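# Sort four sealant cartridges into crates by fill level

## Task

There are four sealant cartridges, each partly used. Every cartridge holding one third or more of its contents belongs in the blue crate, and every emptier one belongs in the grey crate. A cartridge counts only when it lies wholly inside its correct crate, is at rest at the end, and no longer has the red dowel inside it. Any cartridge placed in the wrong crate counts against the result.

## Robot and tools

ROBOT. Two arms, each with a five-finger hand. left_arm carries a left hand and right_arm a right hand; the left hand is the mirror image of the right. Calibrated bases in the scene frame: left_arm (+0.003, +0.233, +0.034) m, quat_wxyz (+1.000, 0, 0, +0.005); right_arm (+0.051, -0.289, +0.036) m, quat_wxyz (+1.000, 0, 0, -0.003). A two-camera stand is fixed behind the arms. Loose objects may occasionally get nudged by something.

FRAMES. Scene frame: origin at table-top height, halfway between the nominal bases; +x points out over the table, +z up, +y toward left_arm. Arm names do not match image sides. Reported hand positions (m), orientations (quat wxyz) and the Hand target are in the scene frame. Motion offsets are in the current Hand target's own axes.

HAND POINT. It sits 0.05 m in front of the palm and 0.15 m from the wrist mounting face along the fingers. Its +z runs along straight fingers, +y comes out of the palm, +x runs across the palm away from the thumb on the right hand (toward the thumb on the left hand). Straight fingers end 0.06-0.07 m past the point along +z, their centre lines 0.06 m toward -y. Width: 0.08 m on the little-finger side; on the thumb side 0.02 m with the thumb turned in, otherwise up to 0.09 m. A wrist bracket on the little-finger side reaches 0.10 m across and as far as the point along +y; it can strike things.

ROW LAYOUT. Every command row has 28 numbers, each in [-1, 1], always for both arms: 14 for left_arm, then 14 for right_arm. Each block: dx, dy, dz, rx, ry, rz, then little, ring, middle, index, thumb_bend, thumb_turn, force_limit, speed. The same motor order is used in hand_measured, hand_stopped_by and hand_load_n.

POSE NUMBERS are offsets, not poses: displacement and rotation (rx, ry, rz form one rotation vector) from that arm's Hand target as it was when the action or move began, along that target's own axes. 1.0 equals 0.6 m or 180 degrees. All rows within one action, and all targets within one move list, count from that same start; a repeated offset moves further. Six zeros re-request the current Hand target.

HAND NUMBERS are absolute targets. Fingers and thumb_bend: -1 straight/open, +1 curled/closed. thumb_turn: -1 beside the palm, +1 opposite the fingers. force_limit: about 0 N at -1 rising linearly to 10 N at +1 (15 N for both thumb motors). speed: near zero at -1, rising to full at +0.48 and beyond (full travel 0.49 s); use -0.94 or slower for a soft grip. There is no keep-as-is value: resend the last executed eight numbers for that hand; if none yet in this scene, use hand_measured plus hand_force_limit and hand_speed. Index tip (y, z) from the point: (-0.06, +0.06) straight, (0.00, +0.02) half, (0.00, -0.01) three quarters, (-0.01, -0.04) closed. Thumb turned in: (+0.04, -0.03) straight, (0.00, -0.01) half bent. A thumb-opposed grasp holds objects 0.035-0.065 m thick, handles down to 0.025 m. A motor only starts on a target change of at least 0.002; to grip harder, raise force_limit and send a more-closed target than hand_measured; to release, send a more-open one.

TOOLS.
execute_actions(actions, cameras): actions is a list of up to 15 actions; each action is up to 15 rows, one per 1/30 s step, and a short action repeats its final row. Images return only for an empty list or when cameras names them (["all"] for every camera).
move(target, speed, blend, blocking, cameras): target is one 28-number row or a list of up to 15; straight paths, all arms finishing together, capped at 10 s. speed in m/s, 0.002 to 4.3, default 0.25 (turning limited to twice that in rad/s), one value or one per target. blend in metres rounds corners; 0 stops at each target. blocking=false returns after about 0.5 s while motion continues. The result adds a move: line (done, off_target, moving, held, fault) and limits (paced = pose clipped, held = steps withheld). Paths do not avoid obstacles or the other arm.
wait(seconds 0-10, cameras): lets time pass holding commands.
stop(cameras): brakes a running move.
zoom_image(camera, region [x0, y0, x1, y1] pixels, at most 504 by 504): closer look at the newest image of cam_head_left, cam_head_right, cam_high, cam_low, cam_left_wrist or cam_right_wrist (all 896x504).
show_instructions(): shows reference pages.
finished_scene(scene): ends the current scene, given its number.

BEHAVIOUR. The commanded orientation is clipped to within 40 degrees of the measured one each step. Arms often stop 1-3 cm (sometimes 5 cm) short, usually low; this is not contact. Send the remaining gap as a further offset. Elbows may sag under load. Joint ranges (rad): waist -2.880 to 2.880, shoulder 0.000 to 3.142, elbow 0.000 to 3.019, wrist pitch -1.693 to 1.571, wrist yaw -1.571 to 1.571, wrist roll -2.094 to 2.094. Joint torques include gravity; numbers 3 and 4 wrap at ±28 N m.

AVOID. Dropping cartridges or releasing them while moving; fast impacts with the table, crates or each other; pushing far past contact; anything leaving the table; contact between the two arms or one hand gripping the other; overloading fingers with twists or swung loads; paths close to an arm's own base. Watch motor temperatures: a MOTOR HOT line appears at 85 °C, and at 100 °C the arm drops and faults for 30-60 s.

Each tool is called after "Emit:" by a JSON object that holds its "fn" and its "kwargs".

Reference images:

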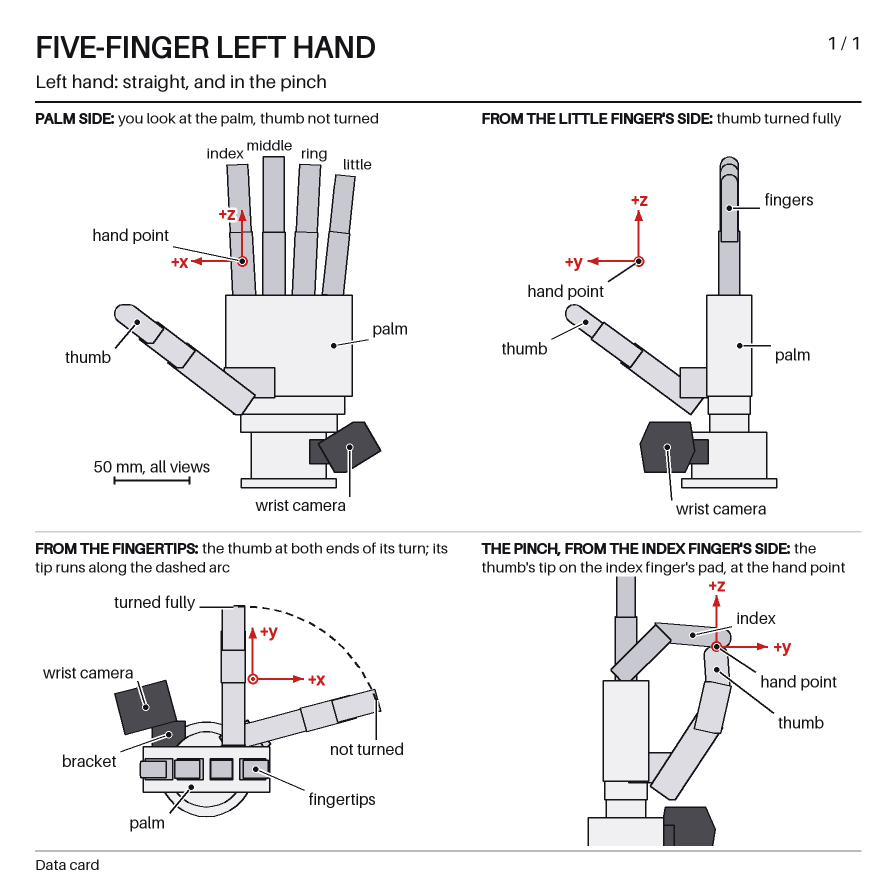

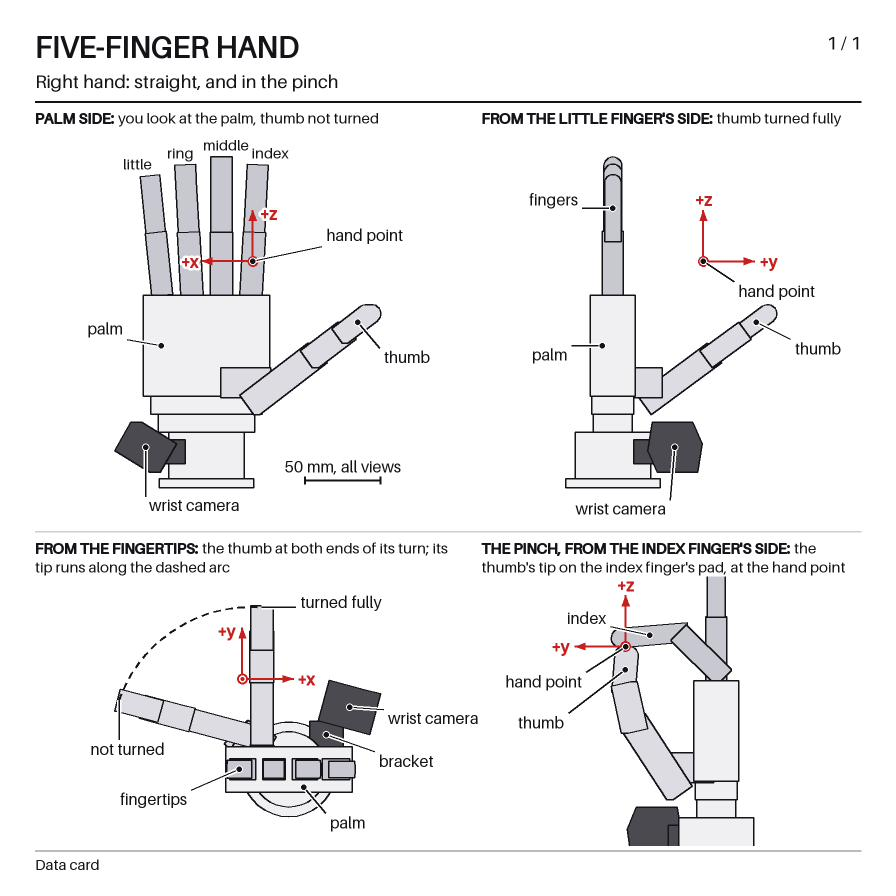

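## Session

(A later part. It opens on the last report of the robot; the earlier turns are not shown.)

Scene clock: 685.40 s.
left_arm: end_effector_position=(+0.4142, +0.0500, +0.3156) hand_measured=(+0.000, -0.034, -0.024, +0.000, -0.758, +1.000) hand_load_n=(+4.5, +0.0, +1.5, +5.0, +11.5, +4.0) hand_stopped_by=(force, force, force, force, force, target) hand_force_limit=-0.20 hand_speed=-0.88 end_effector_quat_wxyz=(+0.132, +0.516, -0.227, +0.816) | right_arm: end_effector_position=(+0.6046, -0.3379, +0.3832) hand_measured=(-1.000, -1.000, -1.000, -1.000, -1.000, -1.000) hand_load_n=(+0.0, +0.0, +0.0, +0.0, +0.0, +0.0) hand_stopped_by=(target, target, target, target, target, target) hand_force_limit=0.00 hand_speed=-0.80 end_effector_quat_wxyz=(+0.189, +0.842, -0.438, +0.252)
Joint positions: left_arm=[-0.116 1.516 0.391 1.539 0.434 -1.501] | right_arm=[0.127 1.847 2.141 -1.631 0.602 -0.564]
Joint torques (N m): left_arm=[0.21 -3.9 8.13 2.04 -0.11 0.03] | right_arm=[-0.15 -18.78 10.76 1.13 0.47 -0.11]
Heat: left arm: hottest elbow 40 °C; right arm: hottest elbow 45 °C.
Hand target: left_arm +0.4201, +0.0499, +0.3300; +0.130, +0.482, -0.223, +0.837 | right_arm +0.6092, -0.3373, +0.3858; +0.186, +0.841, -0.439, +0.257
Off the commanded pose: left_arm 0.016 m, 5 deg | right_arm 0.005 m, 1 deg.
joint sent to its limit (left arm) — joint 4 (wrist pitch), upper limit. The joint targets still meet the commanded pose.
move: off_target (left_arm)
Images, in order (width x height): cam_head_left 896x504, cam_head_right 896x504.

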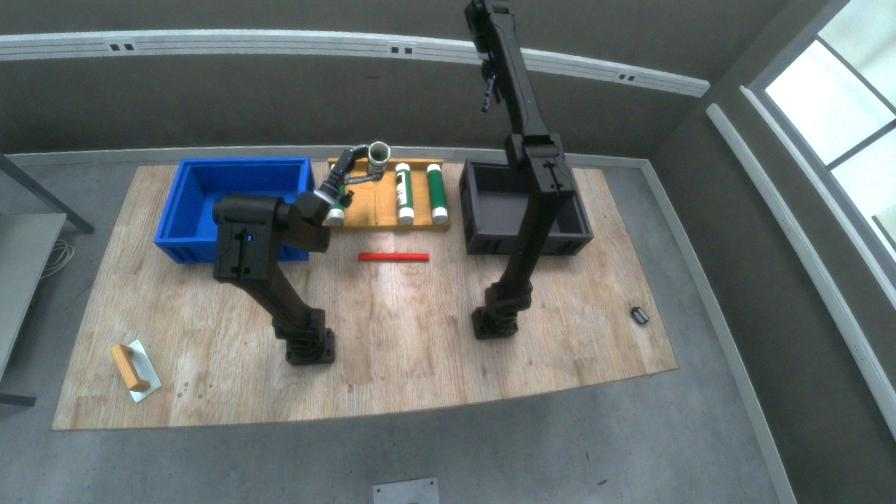

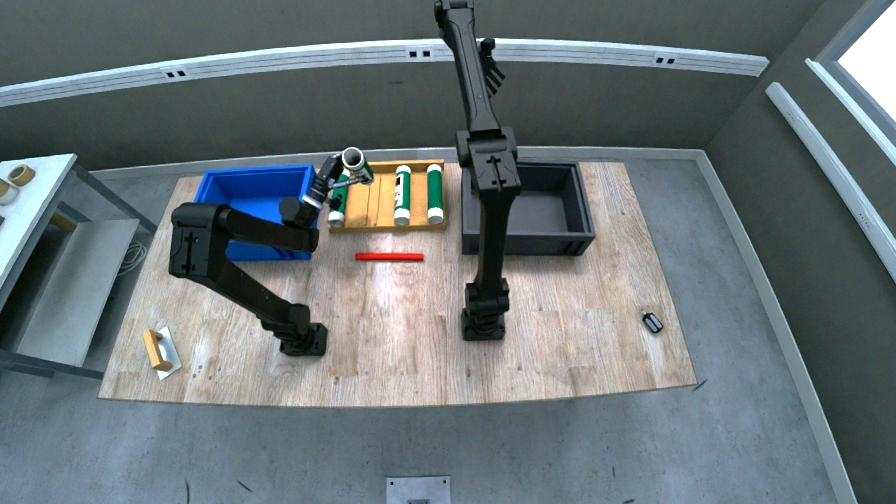

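Emit:
{"fn": "move", "kwargs": {"target": [[-0.1586,0.0455,-0.0799,0,-0.145,-0.083,0.4,0.4,0.4,0.4,0.4,1,-0.2,-0.88,0,0,0,0,0,0,-1,-1,-1,-1,-1,-1,0,-0.8]], "speed": 0.25}}

Emit:
{"fn": "move", "kwargs": {"target": [[0,0,0,0,0,0,0.4,0.4,0.4,0.4,0.4,1,-0.2,-0.88,-0.1985,-0.0358,-0.3063,-0.0786,-0.044,0.1685,-1,-1,-1,-1,-1,-1,0,-0.8],[0,0,0,0,0,0,0.4,0.4,0.4,0.4,0.4,1,-0.2,-0.88,-0.5028,-0.1282,-0.481,-0.0786,-0.044,0.1685,-1,-1,-1,-1,-1,-1,0,-0.8]], "speed": 0.2, "blend": 0.03, "cameras": ["all"]}}

Scene clock: 726.67 s.
left_arm: end_effector_position=(+0.4218, +0.0549, +0.2210) hand_measured=(+0.000, -0.034, -0.024, +0.000, -0.758, +1.000) hand_load_n=(+5.0, +0.0, +1.5, +5.0, +11.5, +4.0) hand_stopped_by=(force, force, force, force, force, target) hand_force_limit=-0.20 hand_speed=-0.88 end_effector_quat_wxyz=(+0.173, +0.680, -0.185, +0.688) | right_arm: end_effector_position=(+0.6046, -0.3379, +0.3832) hand_measured=(-1.000, -1.000, -1.000, -1.000, -1.000, -1.000) hand_load_n=(+0.0, +0.0, +0.0, -0.5, +0.0, +0.0) hand_stopped_by=(target, target, target, target, target, target) hand_force_limit=0.00 hand_speed=-0.80 end_effector_quat_wxyz=(+0.189, +0.842, -0.438, +0.252)
Joint positions: left_arm=[-0.116 1.516 0.314 1.208 0.406 -1.555] | right_arm=[0.127 1.847 2.141 -1.631 0.602 -0.564]
Joint torques (N m): left_arm=[-1.08 -3.55 4.88 1.29 -0.09 -0.14] | right_arm=[-0.03 -18.49 10.7 1.16 0.48 -0.11]
Heat: left arm: hottest elbow 37 °C; right arm: hottest elbow 45 °C.
Hand target: left_arm +0.4201, +0.0501, +0.2201; +0.183, +0.683, -0.183, +0.683 | right_arm +0.6092, -0.3373, +0.3858; +0.186, +0.841, -0.439, +0.257
Off the commanded pose: left_arm 0.005 m, 1 deg | right_arm 0.005 m, 1 deg.
move: done

Scene clock: 730.50 s.
left_arm: end_effector_position=(+0.4218, +0.0549, +0.2209) hand_measured=(+0.000, -0.034, -0.024, +0.000, -0.758, +1.000) hand_load_n=(+5.5, +0.0, +1.5, +5.0, +12.0, +4.0) hand_stopped_by=(force, force, force, force, force, target) hand_force_limit=-0.20 hand_speed=-0.88 end_effector_quat_wxyz=(+0.174, +0.681, -0.184, +0.688) | right_arm: end_effector_position=(+0.4422, +0.0521, +0.4306) hand_measured=(-1.000, -1.000, -1.000, -1.000, -1.000, -1.000) hand_load_n=(+0.0, +0.0, +0.0, +0.0, +0.0, +0.0) hand_stopped_by=(target, target, target, target, target, target) hand_force_limit=0.00 hand_speed=-0.80 end_effector_quat_wxyz=(-0.137, +0.722, -0.644, +0.214)
Joint positions: left_arm=[-0.116 1.516 0.314 1.208 0.406 -1.556] | right_arm=[0.765 1.639 2.078 -1.679 0.402 0.578]
Joint torques (N m): left_arm=[-0.91 -3.6 4.89 1.35 -0.1 -0.16] | right_arm=[-0.73 -13.39 11.4 0.87 0.26 -0.02]
Motor temperatures (°C): left_arm=[28 30 36 29 28 25] | right_arm=[31 37 45 26 29 26]
Heat: left arm: hottest elbow 36 °C; right arm: hottest elbow 45 °C.
Hand target: left_arm +0.4202, +0.0501, +0.2200; +0.183, +0.683, -0.183, +0.683 | right_arm +0.4501, +0.0537, +0.4307; +0.183, +0.684, -0.683, +0.183
Off the commanded pose: left_arm 0.005 m, 1 deg | right_arm 0.008 m, 38 deg.
joint sent to its limit (right arm) — joint 4 (wrist pitch), lower limit. The joint targets are off in orientation, not in position.
move: off_target (right_arm)

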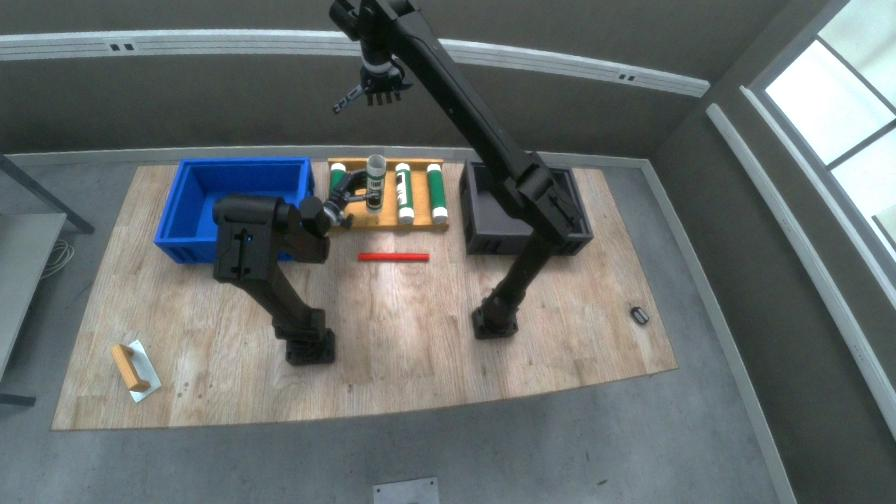

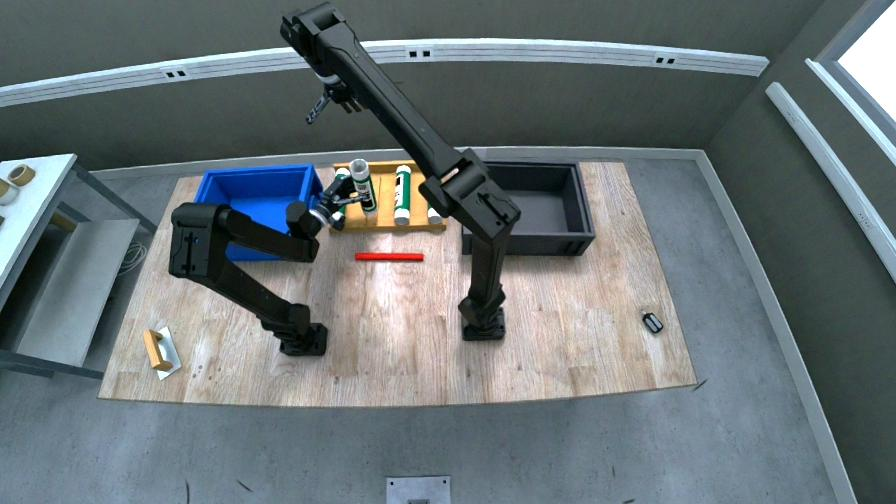

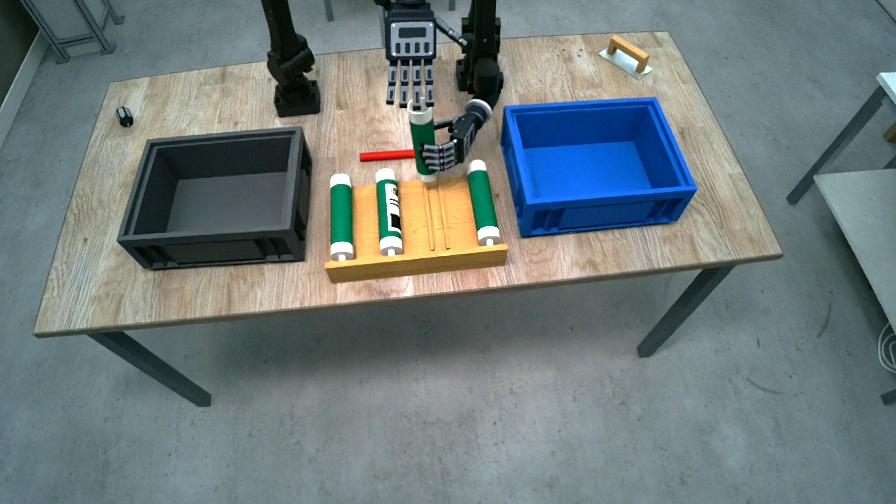

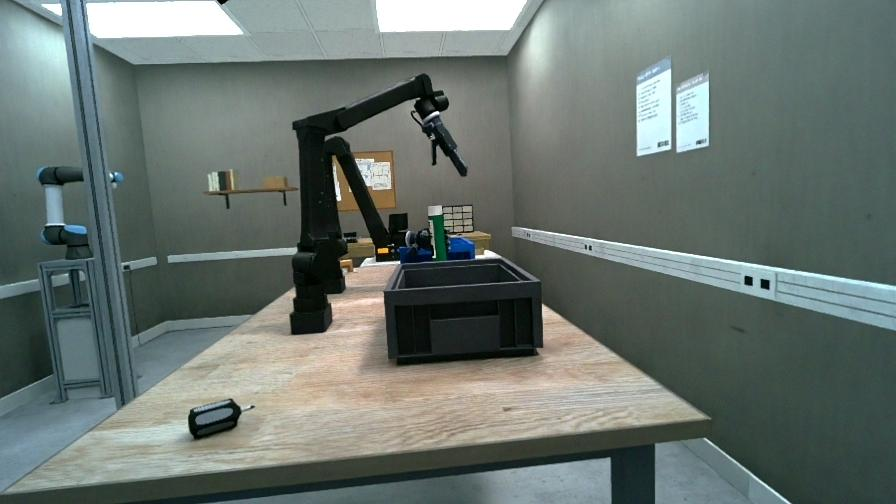

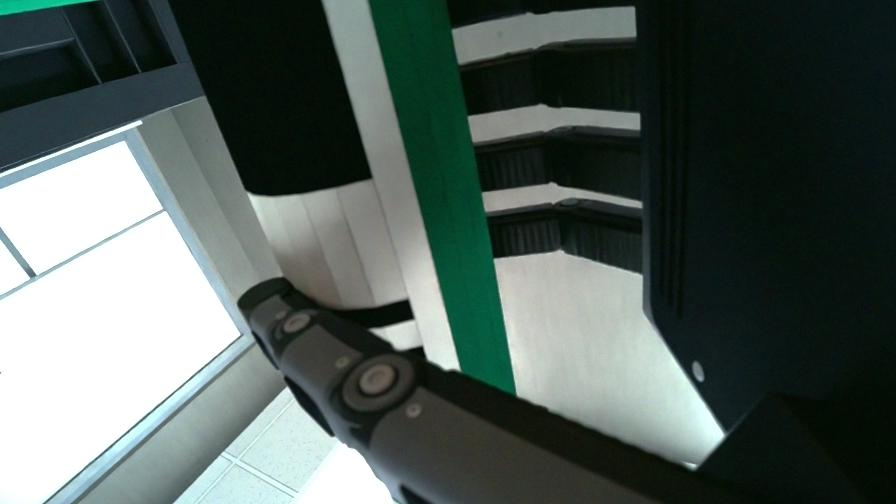

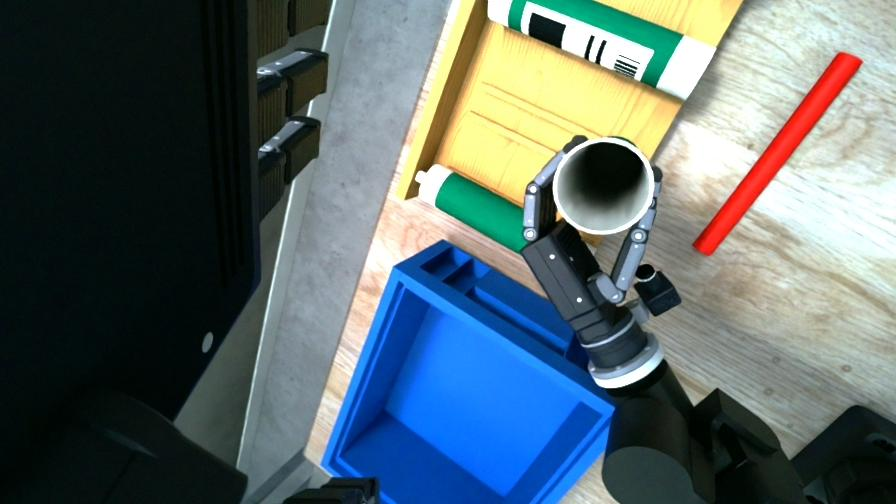

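Superb view. Zoom.

Emit:
{"fn": "zoom_image", "kwargs": {"camera": "cam_right_wrist", "region": [540, 125, 670, 245]}}

Scaled by 3.877.

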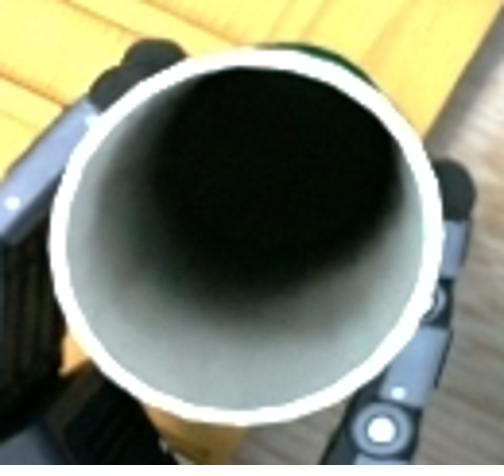

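Emit:
{"fn": "move", "kwargs": {"target": [[0.133,0,0,0,-0.005,0.079,0.4,0.4,0.4,0.4,0.4,1,-0.2,-0.88,0,0,0,0,0,0,-1,-1,-1,-1,-1,-1,0,-0.8]], "speed": 0.15, "cameras": ["cam_right_wrist","cam_high"]}}

Scene clock: 764.97 s.
left_arm: end_effector_position=(+0.4044, +0.0501, +0.2654) hand_measured=(+0.000, -0.034, -0.024, +0.000, -0.758, +1.000) hand_load_n=(+5.0, +0.0, +1.5, +5.0, +11.5, +4.0) hand_stopped_by=(force, force, force, force, force, target) hand_force_limit=-0.20 hand_speed=-0.88 end_effector_quat_wxyz=(+0.104, +0.684, -0.266, +0.671) | right_arm: end_effector_position=(+0.4421, +0.0524, +0.4306) hand_measured=(-1.000, -1.000, -1.000, -1.000, -1.000, -1.000) hand_load_n=(+0.0, +0.0, +0.0, +0.0, +0.0, +0.0) hand_stopped_by=(target, target, target, target, target, target) hand_force_limit=0.00 hand_speed=-0.80 end_effector_quat_wxyz=(-0.138, +0.721, -0.645, +0.213)
Joint positions: left_arm=[-0.116 1.119 0.354 0.68 0.418 -1.318] | right_arm=[0.764 1.639 2.078 -1.679 0.399 0.581]
Joint torques (N m): left_arm=[0.67 -2.9 13.12 1.31 0.15 0.11] | right_arm=[-0.5 -13.45 11.38 0.81 0.26 -0.01]
Heat: left arm: hottest elbow 34 °C; right arm: hottest elbow 47 °C.
Hand target: left_arm +0.4200, +0.0500, +0.2998; +0.095, +0.660, -0.268, +0.695 | right_arm +0.4502, +0.0537, +0.4307; +0.183, +0.684, -0.682, +0.183
Off the commanded pose: left_arm 0.038 m, 4 deg | right_arm 0.008 m, 38 deg.
joint sent to its limit (right arm) — joint 4 (wrist pitch), lower limit. The joint targets are off in orientation, not in position.
move: off_target (left_arm, right_arm)
Images, in order (width x height): cam_high 896x504, cam_right_wrist 896x504.

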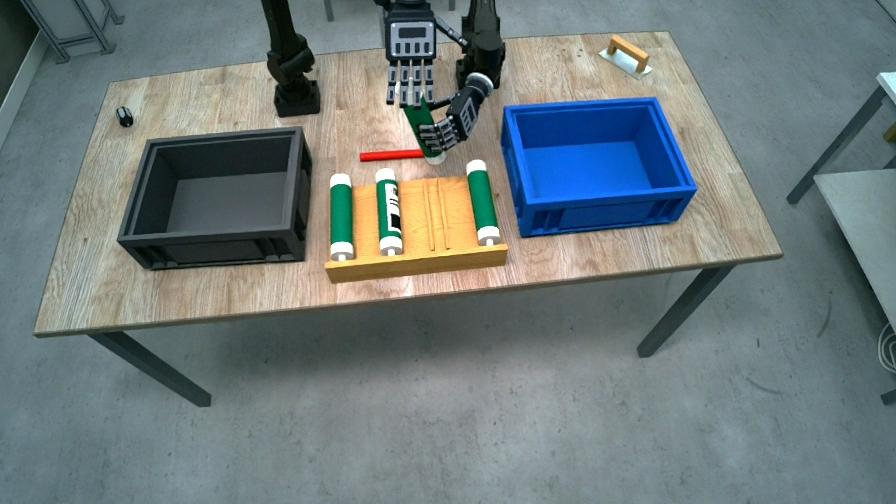

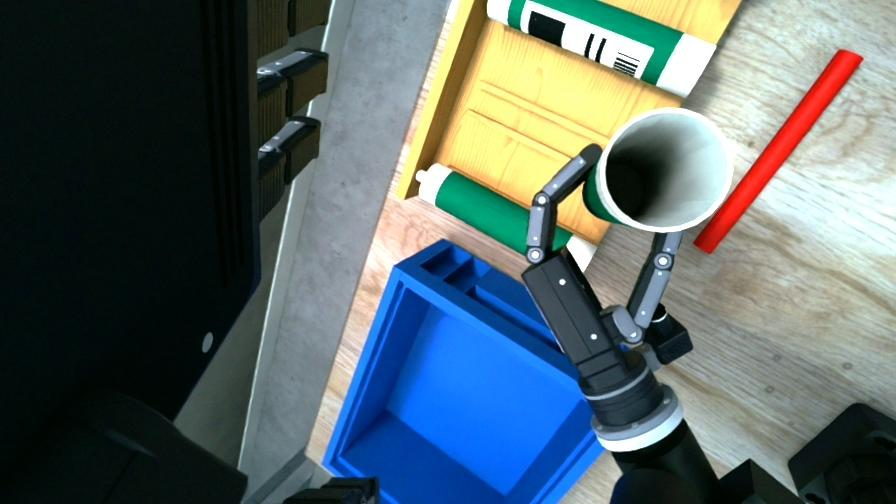

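Emit:
{"fn": "zoom_image", "kwargs": {"camera": "cam_right_wrist", "region": [570, 90, 750, 250]}}

Scaled by 2.800.

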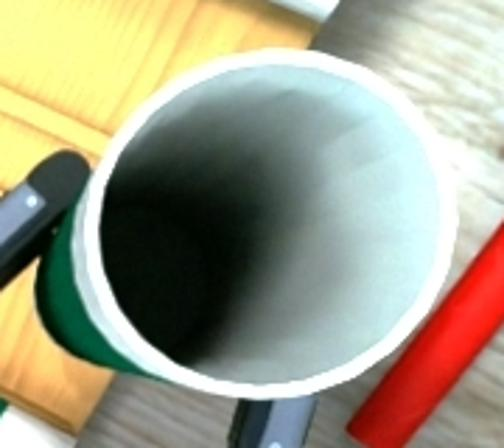

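Emit:
{"fn": "zoom_image", "kwargs": {"camera": "cam_right_wrist", "region": [600, 145, 680, 225]}}

Scaled by 6.300.

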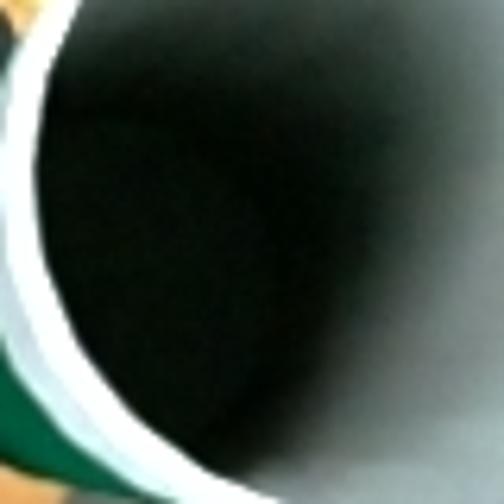

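Emit:
{"fn": "move", "kwargs": {"target": [[0,0,0,-0.004,-0.01,-0.066,0.4,0.4,0.4,0.4,0.4,1,-0.2,-0.88,0,0,0,0,0,0,-1,-1,-1,-1,-1,-1,0,-0.8]], "speed": 0.15, "cameras": ["cam_right_wrist"]}}

Scene clock: 785.43 s.
left_arm: end_effector_position=(+0.4069, +0.0528, +0.2724) hand_measured=(+0.000, -0.034, -0.024, +0.000, -0.758, +1.000) hand_load_n=(+5.5, +0.0, +1.5, +5.0, +11.5, +4.0) hand_stopped_by=(force, force, force, force, force, target) hand_force_limit=-0.20 hand_speed=-0.88 end_effector_quat_wxyz=(+0.164, +0.711, -0.205, +0.653) | right_arm: end_effector_position=(+0.4421, +0.0524, +0.4306) hand_measured=(-1.000, -1.000, -1.000, -1.000, -1.000, -1.000) hand_load_n=(+0.0, +0.0, +0.0, +0.0, +0.0, +0.0) hand_stopped_by=(target, target, target, target, target, target) hand_force_limit=0.00 hand_speed=-0.80 end_effector_quat_wxyz=(-0.138, +0.721, -0.645, +0.213)
Joint positions: left_arm=[-0.116 1.119 0.354 0.662 0.42 -1.493] | right_arm=[0.764 1.639 2.078 -1.679 0.399 0.581]
Joint torques (N m): left_arm=[-0.15 -2.26 12.38 1.32 0.02 -0.16] | right_arm=[-0.56 -13.39 11.34 0.8 0.27 0.02]
Heat: left arm: hottest elbow 36 °C; right arm: hottest elbow 47 °C.
Hand target: left_arm +0.4200, +0.0500, +0.2998; +0.167, +0.695, -0.204, +0.670 | right_arm +0.4502, +0.0537, +0.4307; +0.183, +0.684, -0.682, +0.183
Off the commanded pose: left_arm 0.030 m, 3 deg | right_arm 0.008 m, 38 deg.
joint sent to its limit (right arm) — joint 4 (wrist pitch), lower limit. The joint targets are off in orientation, not in position.
move: off_target (left_arm, right_arm)
Images, in order (width x height): cam_right_wrist 896x504.

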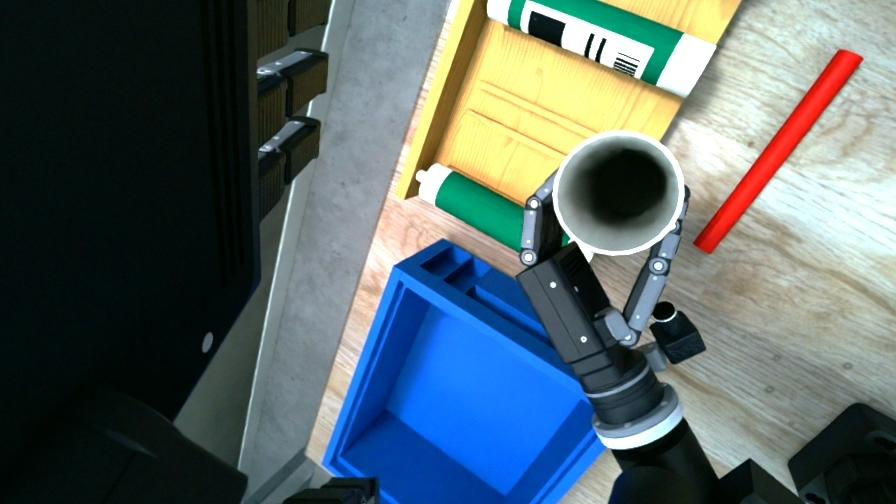

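Emit:
{"fn": "zoom_image", "kwargs": {"camera": "cam_right_wrist", "region": [550, 125, 690, 260]}}

Emit:
{"fn": "zoom_image", "kwargs": {"camera": "cam_right_wrist", "region": [590, 150, 670, 220]}}

Scaled by 3.600.

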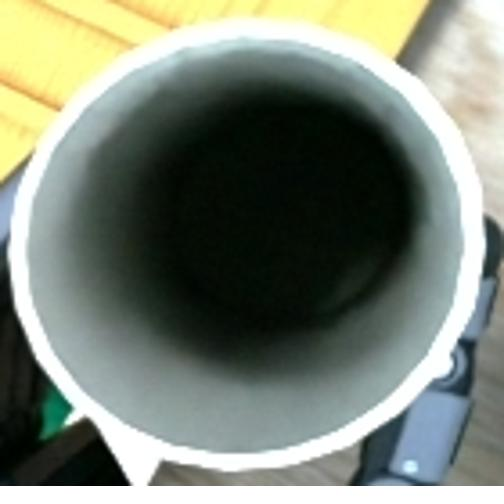

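Scaled by 6.300.

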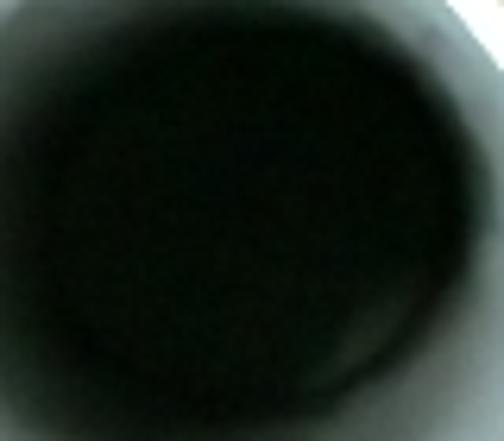

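Emit:
{"fn": "move", "kwargs": {"target": [[0,0,0,0,0,0,0.4,0.4,0.4,0.4,0.4,1,-0.2,-0.88,0.4388,0,0.2533,0,-0.167,0,-1,-1,-1,-1,-1,-1,0,-0.8],[0,0,0,0,0,0,0.4,0.4,0.4,0.4,0.4,1,-0.2,-0.88,0.931,0.333,0.634,-0.0727,-0.156,0.2713,-1,-1,-1,-1,-1,-1,0,-0.8]], "speed": 0.4, "blend": 0.08, "cameras": ["cam_right_wrist","cam_high","cam_head_left"]}}

Scene clock: 845.73 s.
left_arm: end_effector_position=(+0.4069, +0.0528, +0.2725) hand_measured=(+0.000, -0.034, -0.024, +0.000, -0.758, +1.000) hand_load_n=(+5.5, +0.0, +1.5, +5.0, +12.0, +4.0) hand_stopped_by=(force, force, force, force, force, target) hand_force_limit=-0.20 hand_speed=-0.88 end_effector_quat_wxyz=(+0.164, +0.711, -0.205, +0.653) | right_arm: end_effector_position=(+0.2478, -0.6142, +0.3642) hand_measured=(-1.000, -1.000, -1.000, -1.000, -1.000, -1.000) hand_load_n=(+0.0, +0.0, -0.5, +0.0, +0.0, +0.0) hand_stopped_by=(target, target, target, target, target, target) hand_force_limit=0.00 hand_speed=-0.80 end_effector_quat_wxyz=(+0.015, -0.334, +0.940, -0.058)
Joint positions: left_arm=[-0.116 1.119 0.354 0.662 0.42 -1.494] | right_arm=[-1.075 1.441 1.67 -1.68 -0.011 -0.192]
Joint torques (N m): left_arm=[-0.15 -2.08 12.37 1.36 0.01 -0.15] | right_arm=[0.32 -11.63 13.23 0.47 0.07 -0.19]
Heat: left arm: hottest elbow 39 °C; right arm: hottest elbow 47 °C.
Hand target: left_arm +0.4200, +0.0500, +0.2998; +0.167, +0.695, -0.203, +0.670 | right_arm +0.2515, -0.6206, +0.3801; +0.000, -0.343, +0.939, +0.000
Off the commanded pose: left_arm 0.030 m, 3 deg | right_arm 0.017 m, 7 deg.
joint sent to its limit (right arm) — joint 4 (wrist pitch), lower limit. The joint targets are off in orientation, not in position.
move: off_target (left_arm, right_arm)
Images, in order (width x height): cam_head_left 896x504, cam_high 896x504, cam_right_wrist 896x504.

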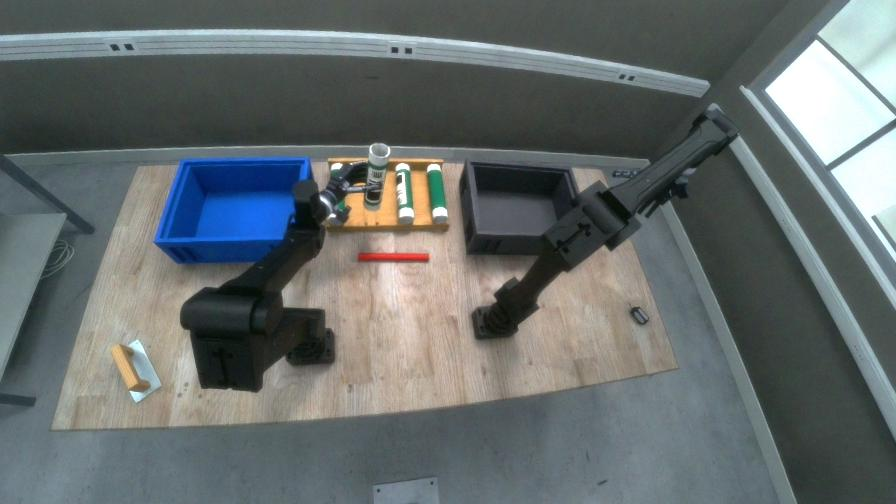

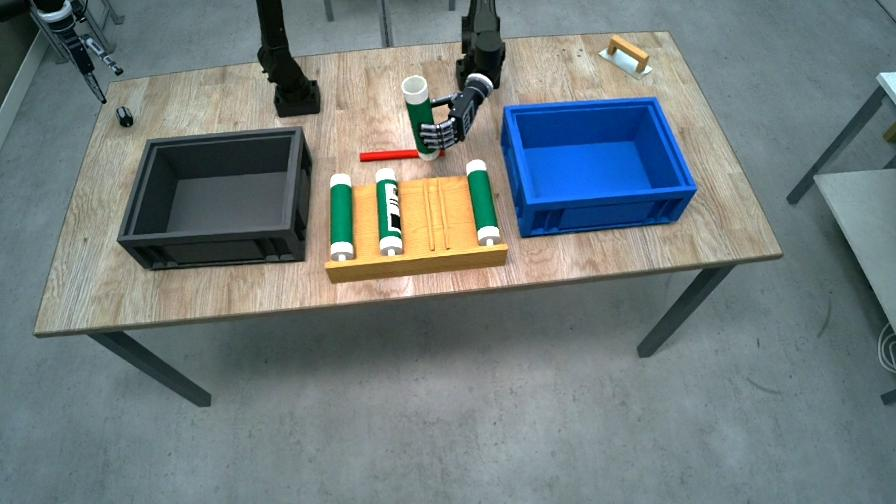

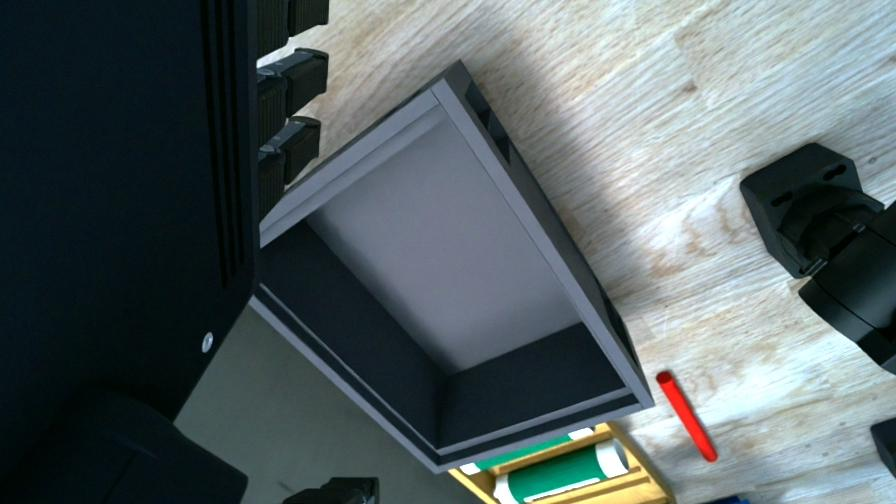

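Emit:
{"fn": "move", "kwargs": {"target": [[0.094,0.1153,0.1232,-0.06,-0.2907,0.385,0.4,0.4,0.4,0.4,0.4,1,-0.2,-0.88,0,0,0,0,0,0,-1,-1,-1,-1,-1,-1,0,-0.8],[0.0502,0.7018,0.4673,-0.06,-0.2907,0.385,0.4,0.4,0.4,0.4,0.4,1,-0.2,-0.88,0,0,0,0,0,0,-1,-1,-1,-1,-1,-1,0,-0.8]], "speed": 0.25, "blend": 0.08, "cameras": ["cam_left_wrist","cam_high","cam_head_left","cam_low"]}}

Scene clock: 890.17 s.
left_arm: end_effector_position=(+0.4468, -0.4501, +0.2743) hand_measured=(+0.000, -0.034, -0.024, +0.000, -0.758, +1.000) hand_load_n=(+5.5, +0.0, +1.5, +5.0, +11.5, +4.5) hand_stopped_by=(force, force, force, force, force, target) hand_force_limit=-0.20 hand_speed=-0.88 end_effector_quat_wxyz=(-0.269, +0.641, -0.661, +0.282) | right_arm: end_effector_position=(+0.2477, -0.6142, +0.3642) hand_measured=(-1.000, -1.000, -1.000, -1.000, -1.000, -1.000) hand_load_n=(+0.0, +0.0, +0.0, +0.0, +0.0, +0.0) hand_stopped_by=(target, target, target, target, target, target) hand_force_limit=0.00 hand_speed=-0.80 end_effector_quat_wxyz=(+0.015, -0.335, +0.940, -0.058)
Joint positions: left_arm=[-1.088 2.434 2.864 -1.519 -0.666 -0.877] | right_arm=[-1.075 1.441 1.67 -1.68 -0.011 -0.192]
Joint torques (N m): left_arm=[0.38 -16.15 14.69 0.58 -0.6 0.03] | right_arm=[0.26 -11.87 13.39 0.5 0.1 -0.21]
Motor temperatures (°C): left_arm=[27 29 41 28 28 25] | right_arm=[30 34 49 25 28 26]
Heat: left arm: hottest elbow 41 °C; right arm: hottest elbow 49 °C.
Hand target: left_arm +0.4494, -0.4559, +0.2991; -0.271, +0.653, -0.653, +0.270 | right_arm +0.2515, -0.6206, +0.3801; +0.000, -0.343, +0.939, +0.000
Off the commanded pose: left_arm 0.026 m, 2 deg | right_arm 0.018 m, 7 deg.
elbow stopped short (left arm): the move would have taken joint 3 (elbow) straighter than the controller allows.
joint sent to its limit (right arm) — joint 4 (wrist pitch), lower limit. The joint targets are off in orientation, not in position.
move: off_target (left_arm, right_arm)
Images, in order (width x height): cam_head_left 896x504, cam_high 896x504, cam_low 896x504, cam_left_wrist 896x504.

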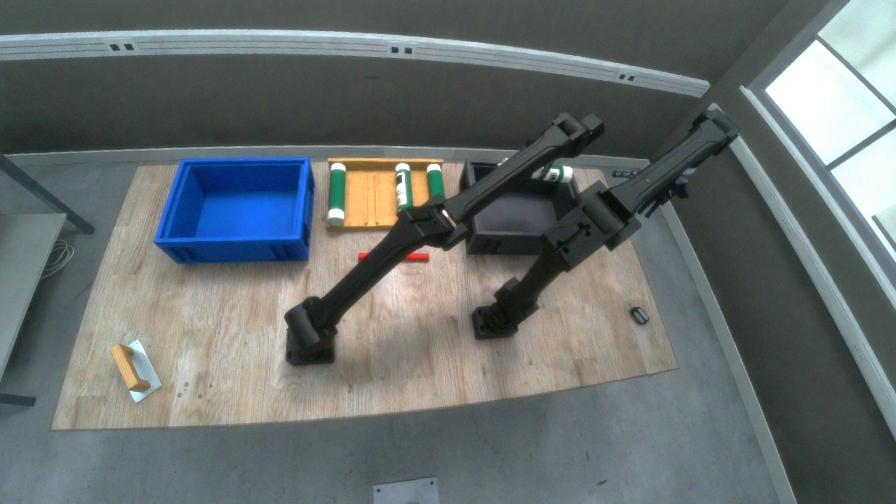

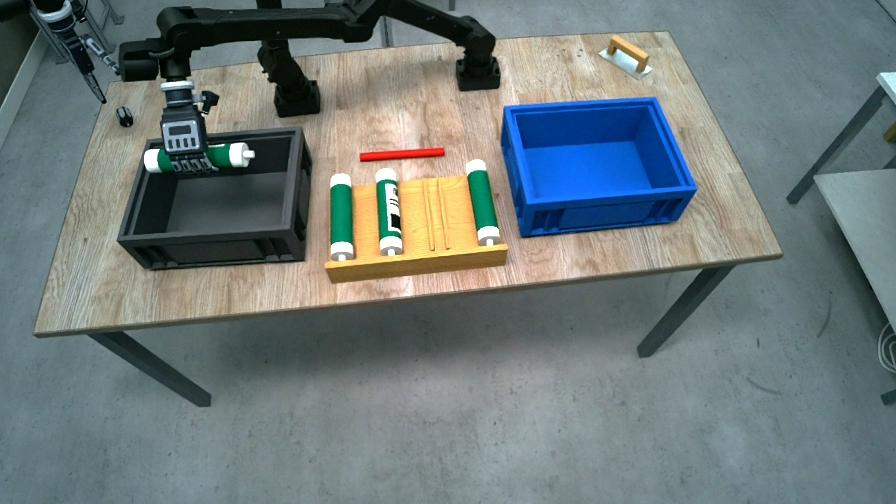

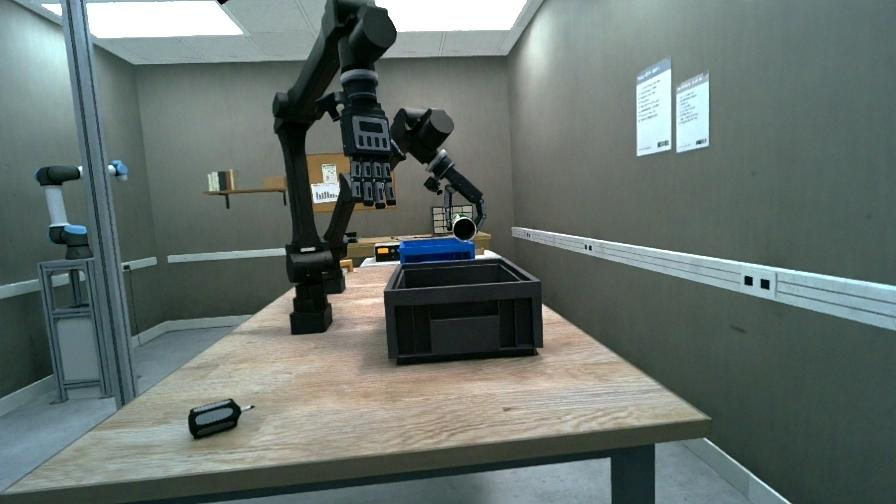

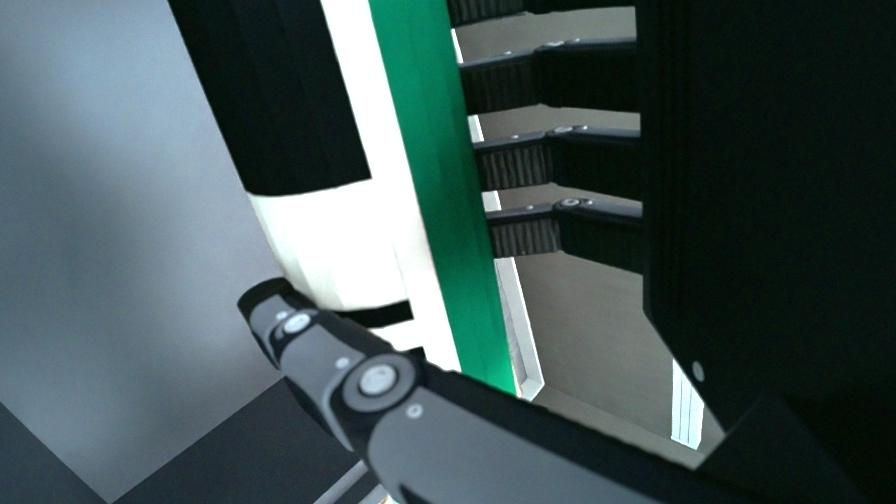

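Emit:
{"fn": "move", "kwargs": {"target": [[-0.03,0.206,0.23,0,0,0,0.4,0.4,0.4,0.4,0.4,1,-0.2,-0.88,0,0,0,0,0,0,-1,-1,-1,-1,-1,-1,0,-0.8]], "speed": 0.15, "cameras": ["cam_left_wrist","cam_high","cam_head_left","cam_low"]}}

Scene clock: 900.23 s.
left_arm: end_effector_position=(+0.4496, -0.4386, +0.0926) hand_measured=(+0.000, -0.034, -0.024, +0.000, -0.758, +1.000) hand_load_n=(+5.5, +0.0, +1.5, +5.5, +11.5, +4.5) hand_stopped_by=(force, force, force, force, force, target) hand_force_limit=-0.20 hand_speed=-0.88 end_effector_quat_wxyz=(-0.274, +0.649, -0.662, +0.255) | right_arm: end_effector_position=(+0.2477, -0.6142, +0.3642) hand_measured=(-1.000, -1.000, -1.000, -1.000, -1.000, -1.000) hand_load_n=(+0.0, +0.0, +0.0, +0.0, +0.0, +0.0) hand_stopped_by=(target, target, target, target, target, target) hand_force_limit=0.00 hand_speed=-0.80 end_effector_quat_wxyz=(+0.015, -0.335, +0.940, -0.058)
Joint positions: left_arm=[-1.077 2.318 2.18 -1.016 -0.664 -0.902] | right_arm=[-1.075 1.441 1.67 -1.68 -0.011 -0.192]
Joint torques (N m): left_arm=[1.38 -18.43 9.46 1.18 -0.44 0.13] | right_arm=[0.5 -11.75 13.23 0.39 0.1 -0.19]
Heat: left arm: hottest elbow 42 °C; right arm: hottest elbow 49 °C.
Hand target: left_arm +0.4597, -0.4376, +0.1142; -0.271, +0.653, -0.653, +0.270 | right_arm +0.2515, -0.6206, +0.3801; +0.000, -0.343, +0.939, +0.000
Off the commanded pose: left_arm 0.024 m, 2 deg | right_arm 0.018 m, 7 deg.
joint sent to its limit (right arm) — joint 4 (wrist pitch), lower limit. The joint targets are off in orientation, not in position.
move: off_target (left_arm, right_arm)
Images, in order (width x height): cam_head_left 896x504, cam_high 896x504, cam_low 896x504, cam_left_wrist 896x504.

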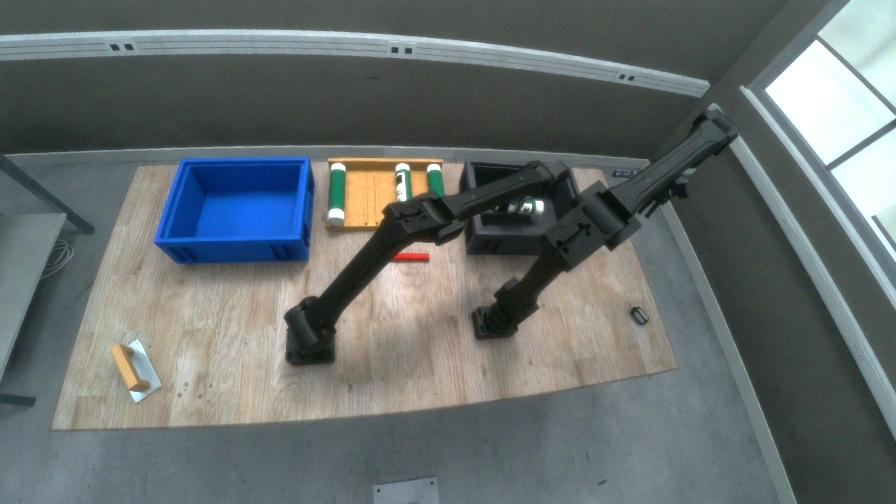

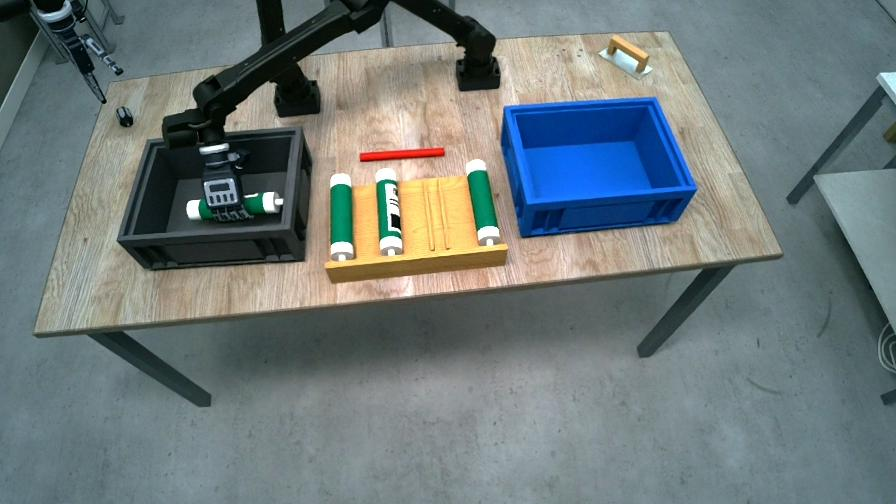

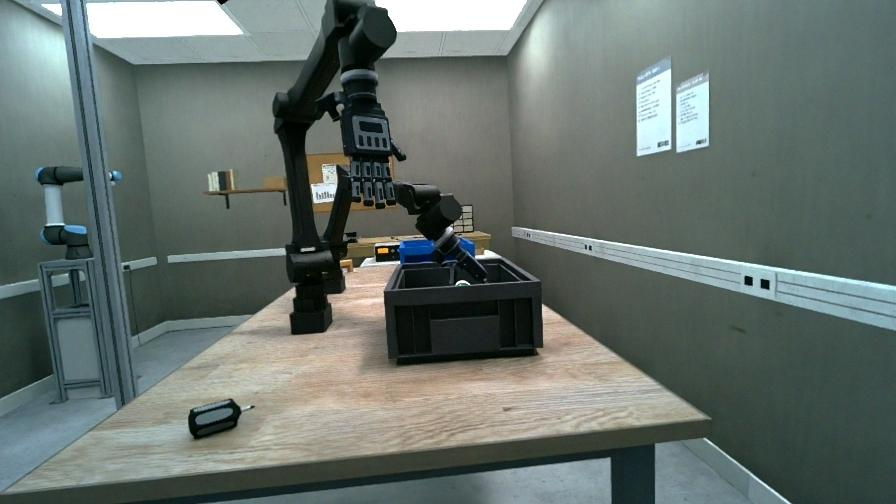

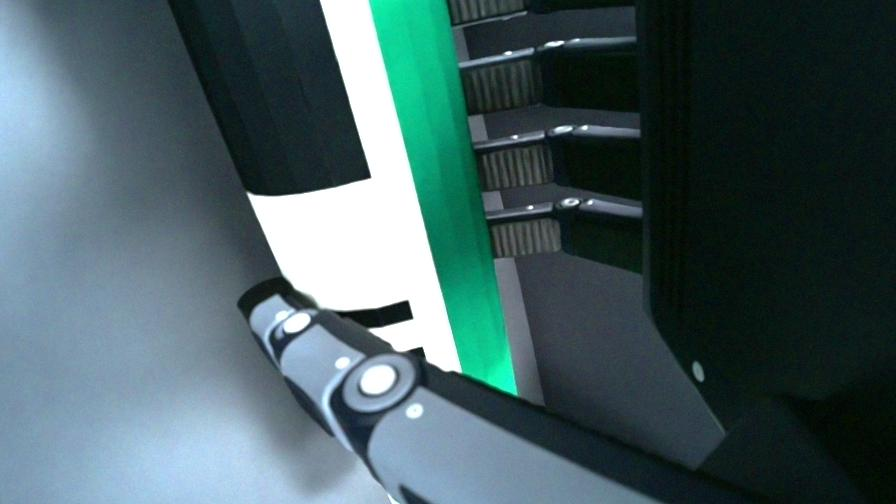

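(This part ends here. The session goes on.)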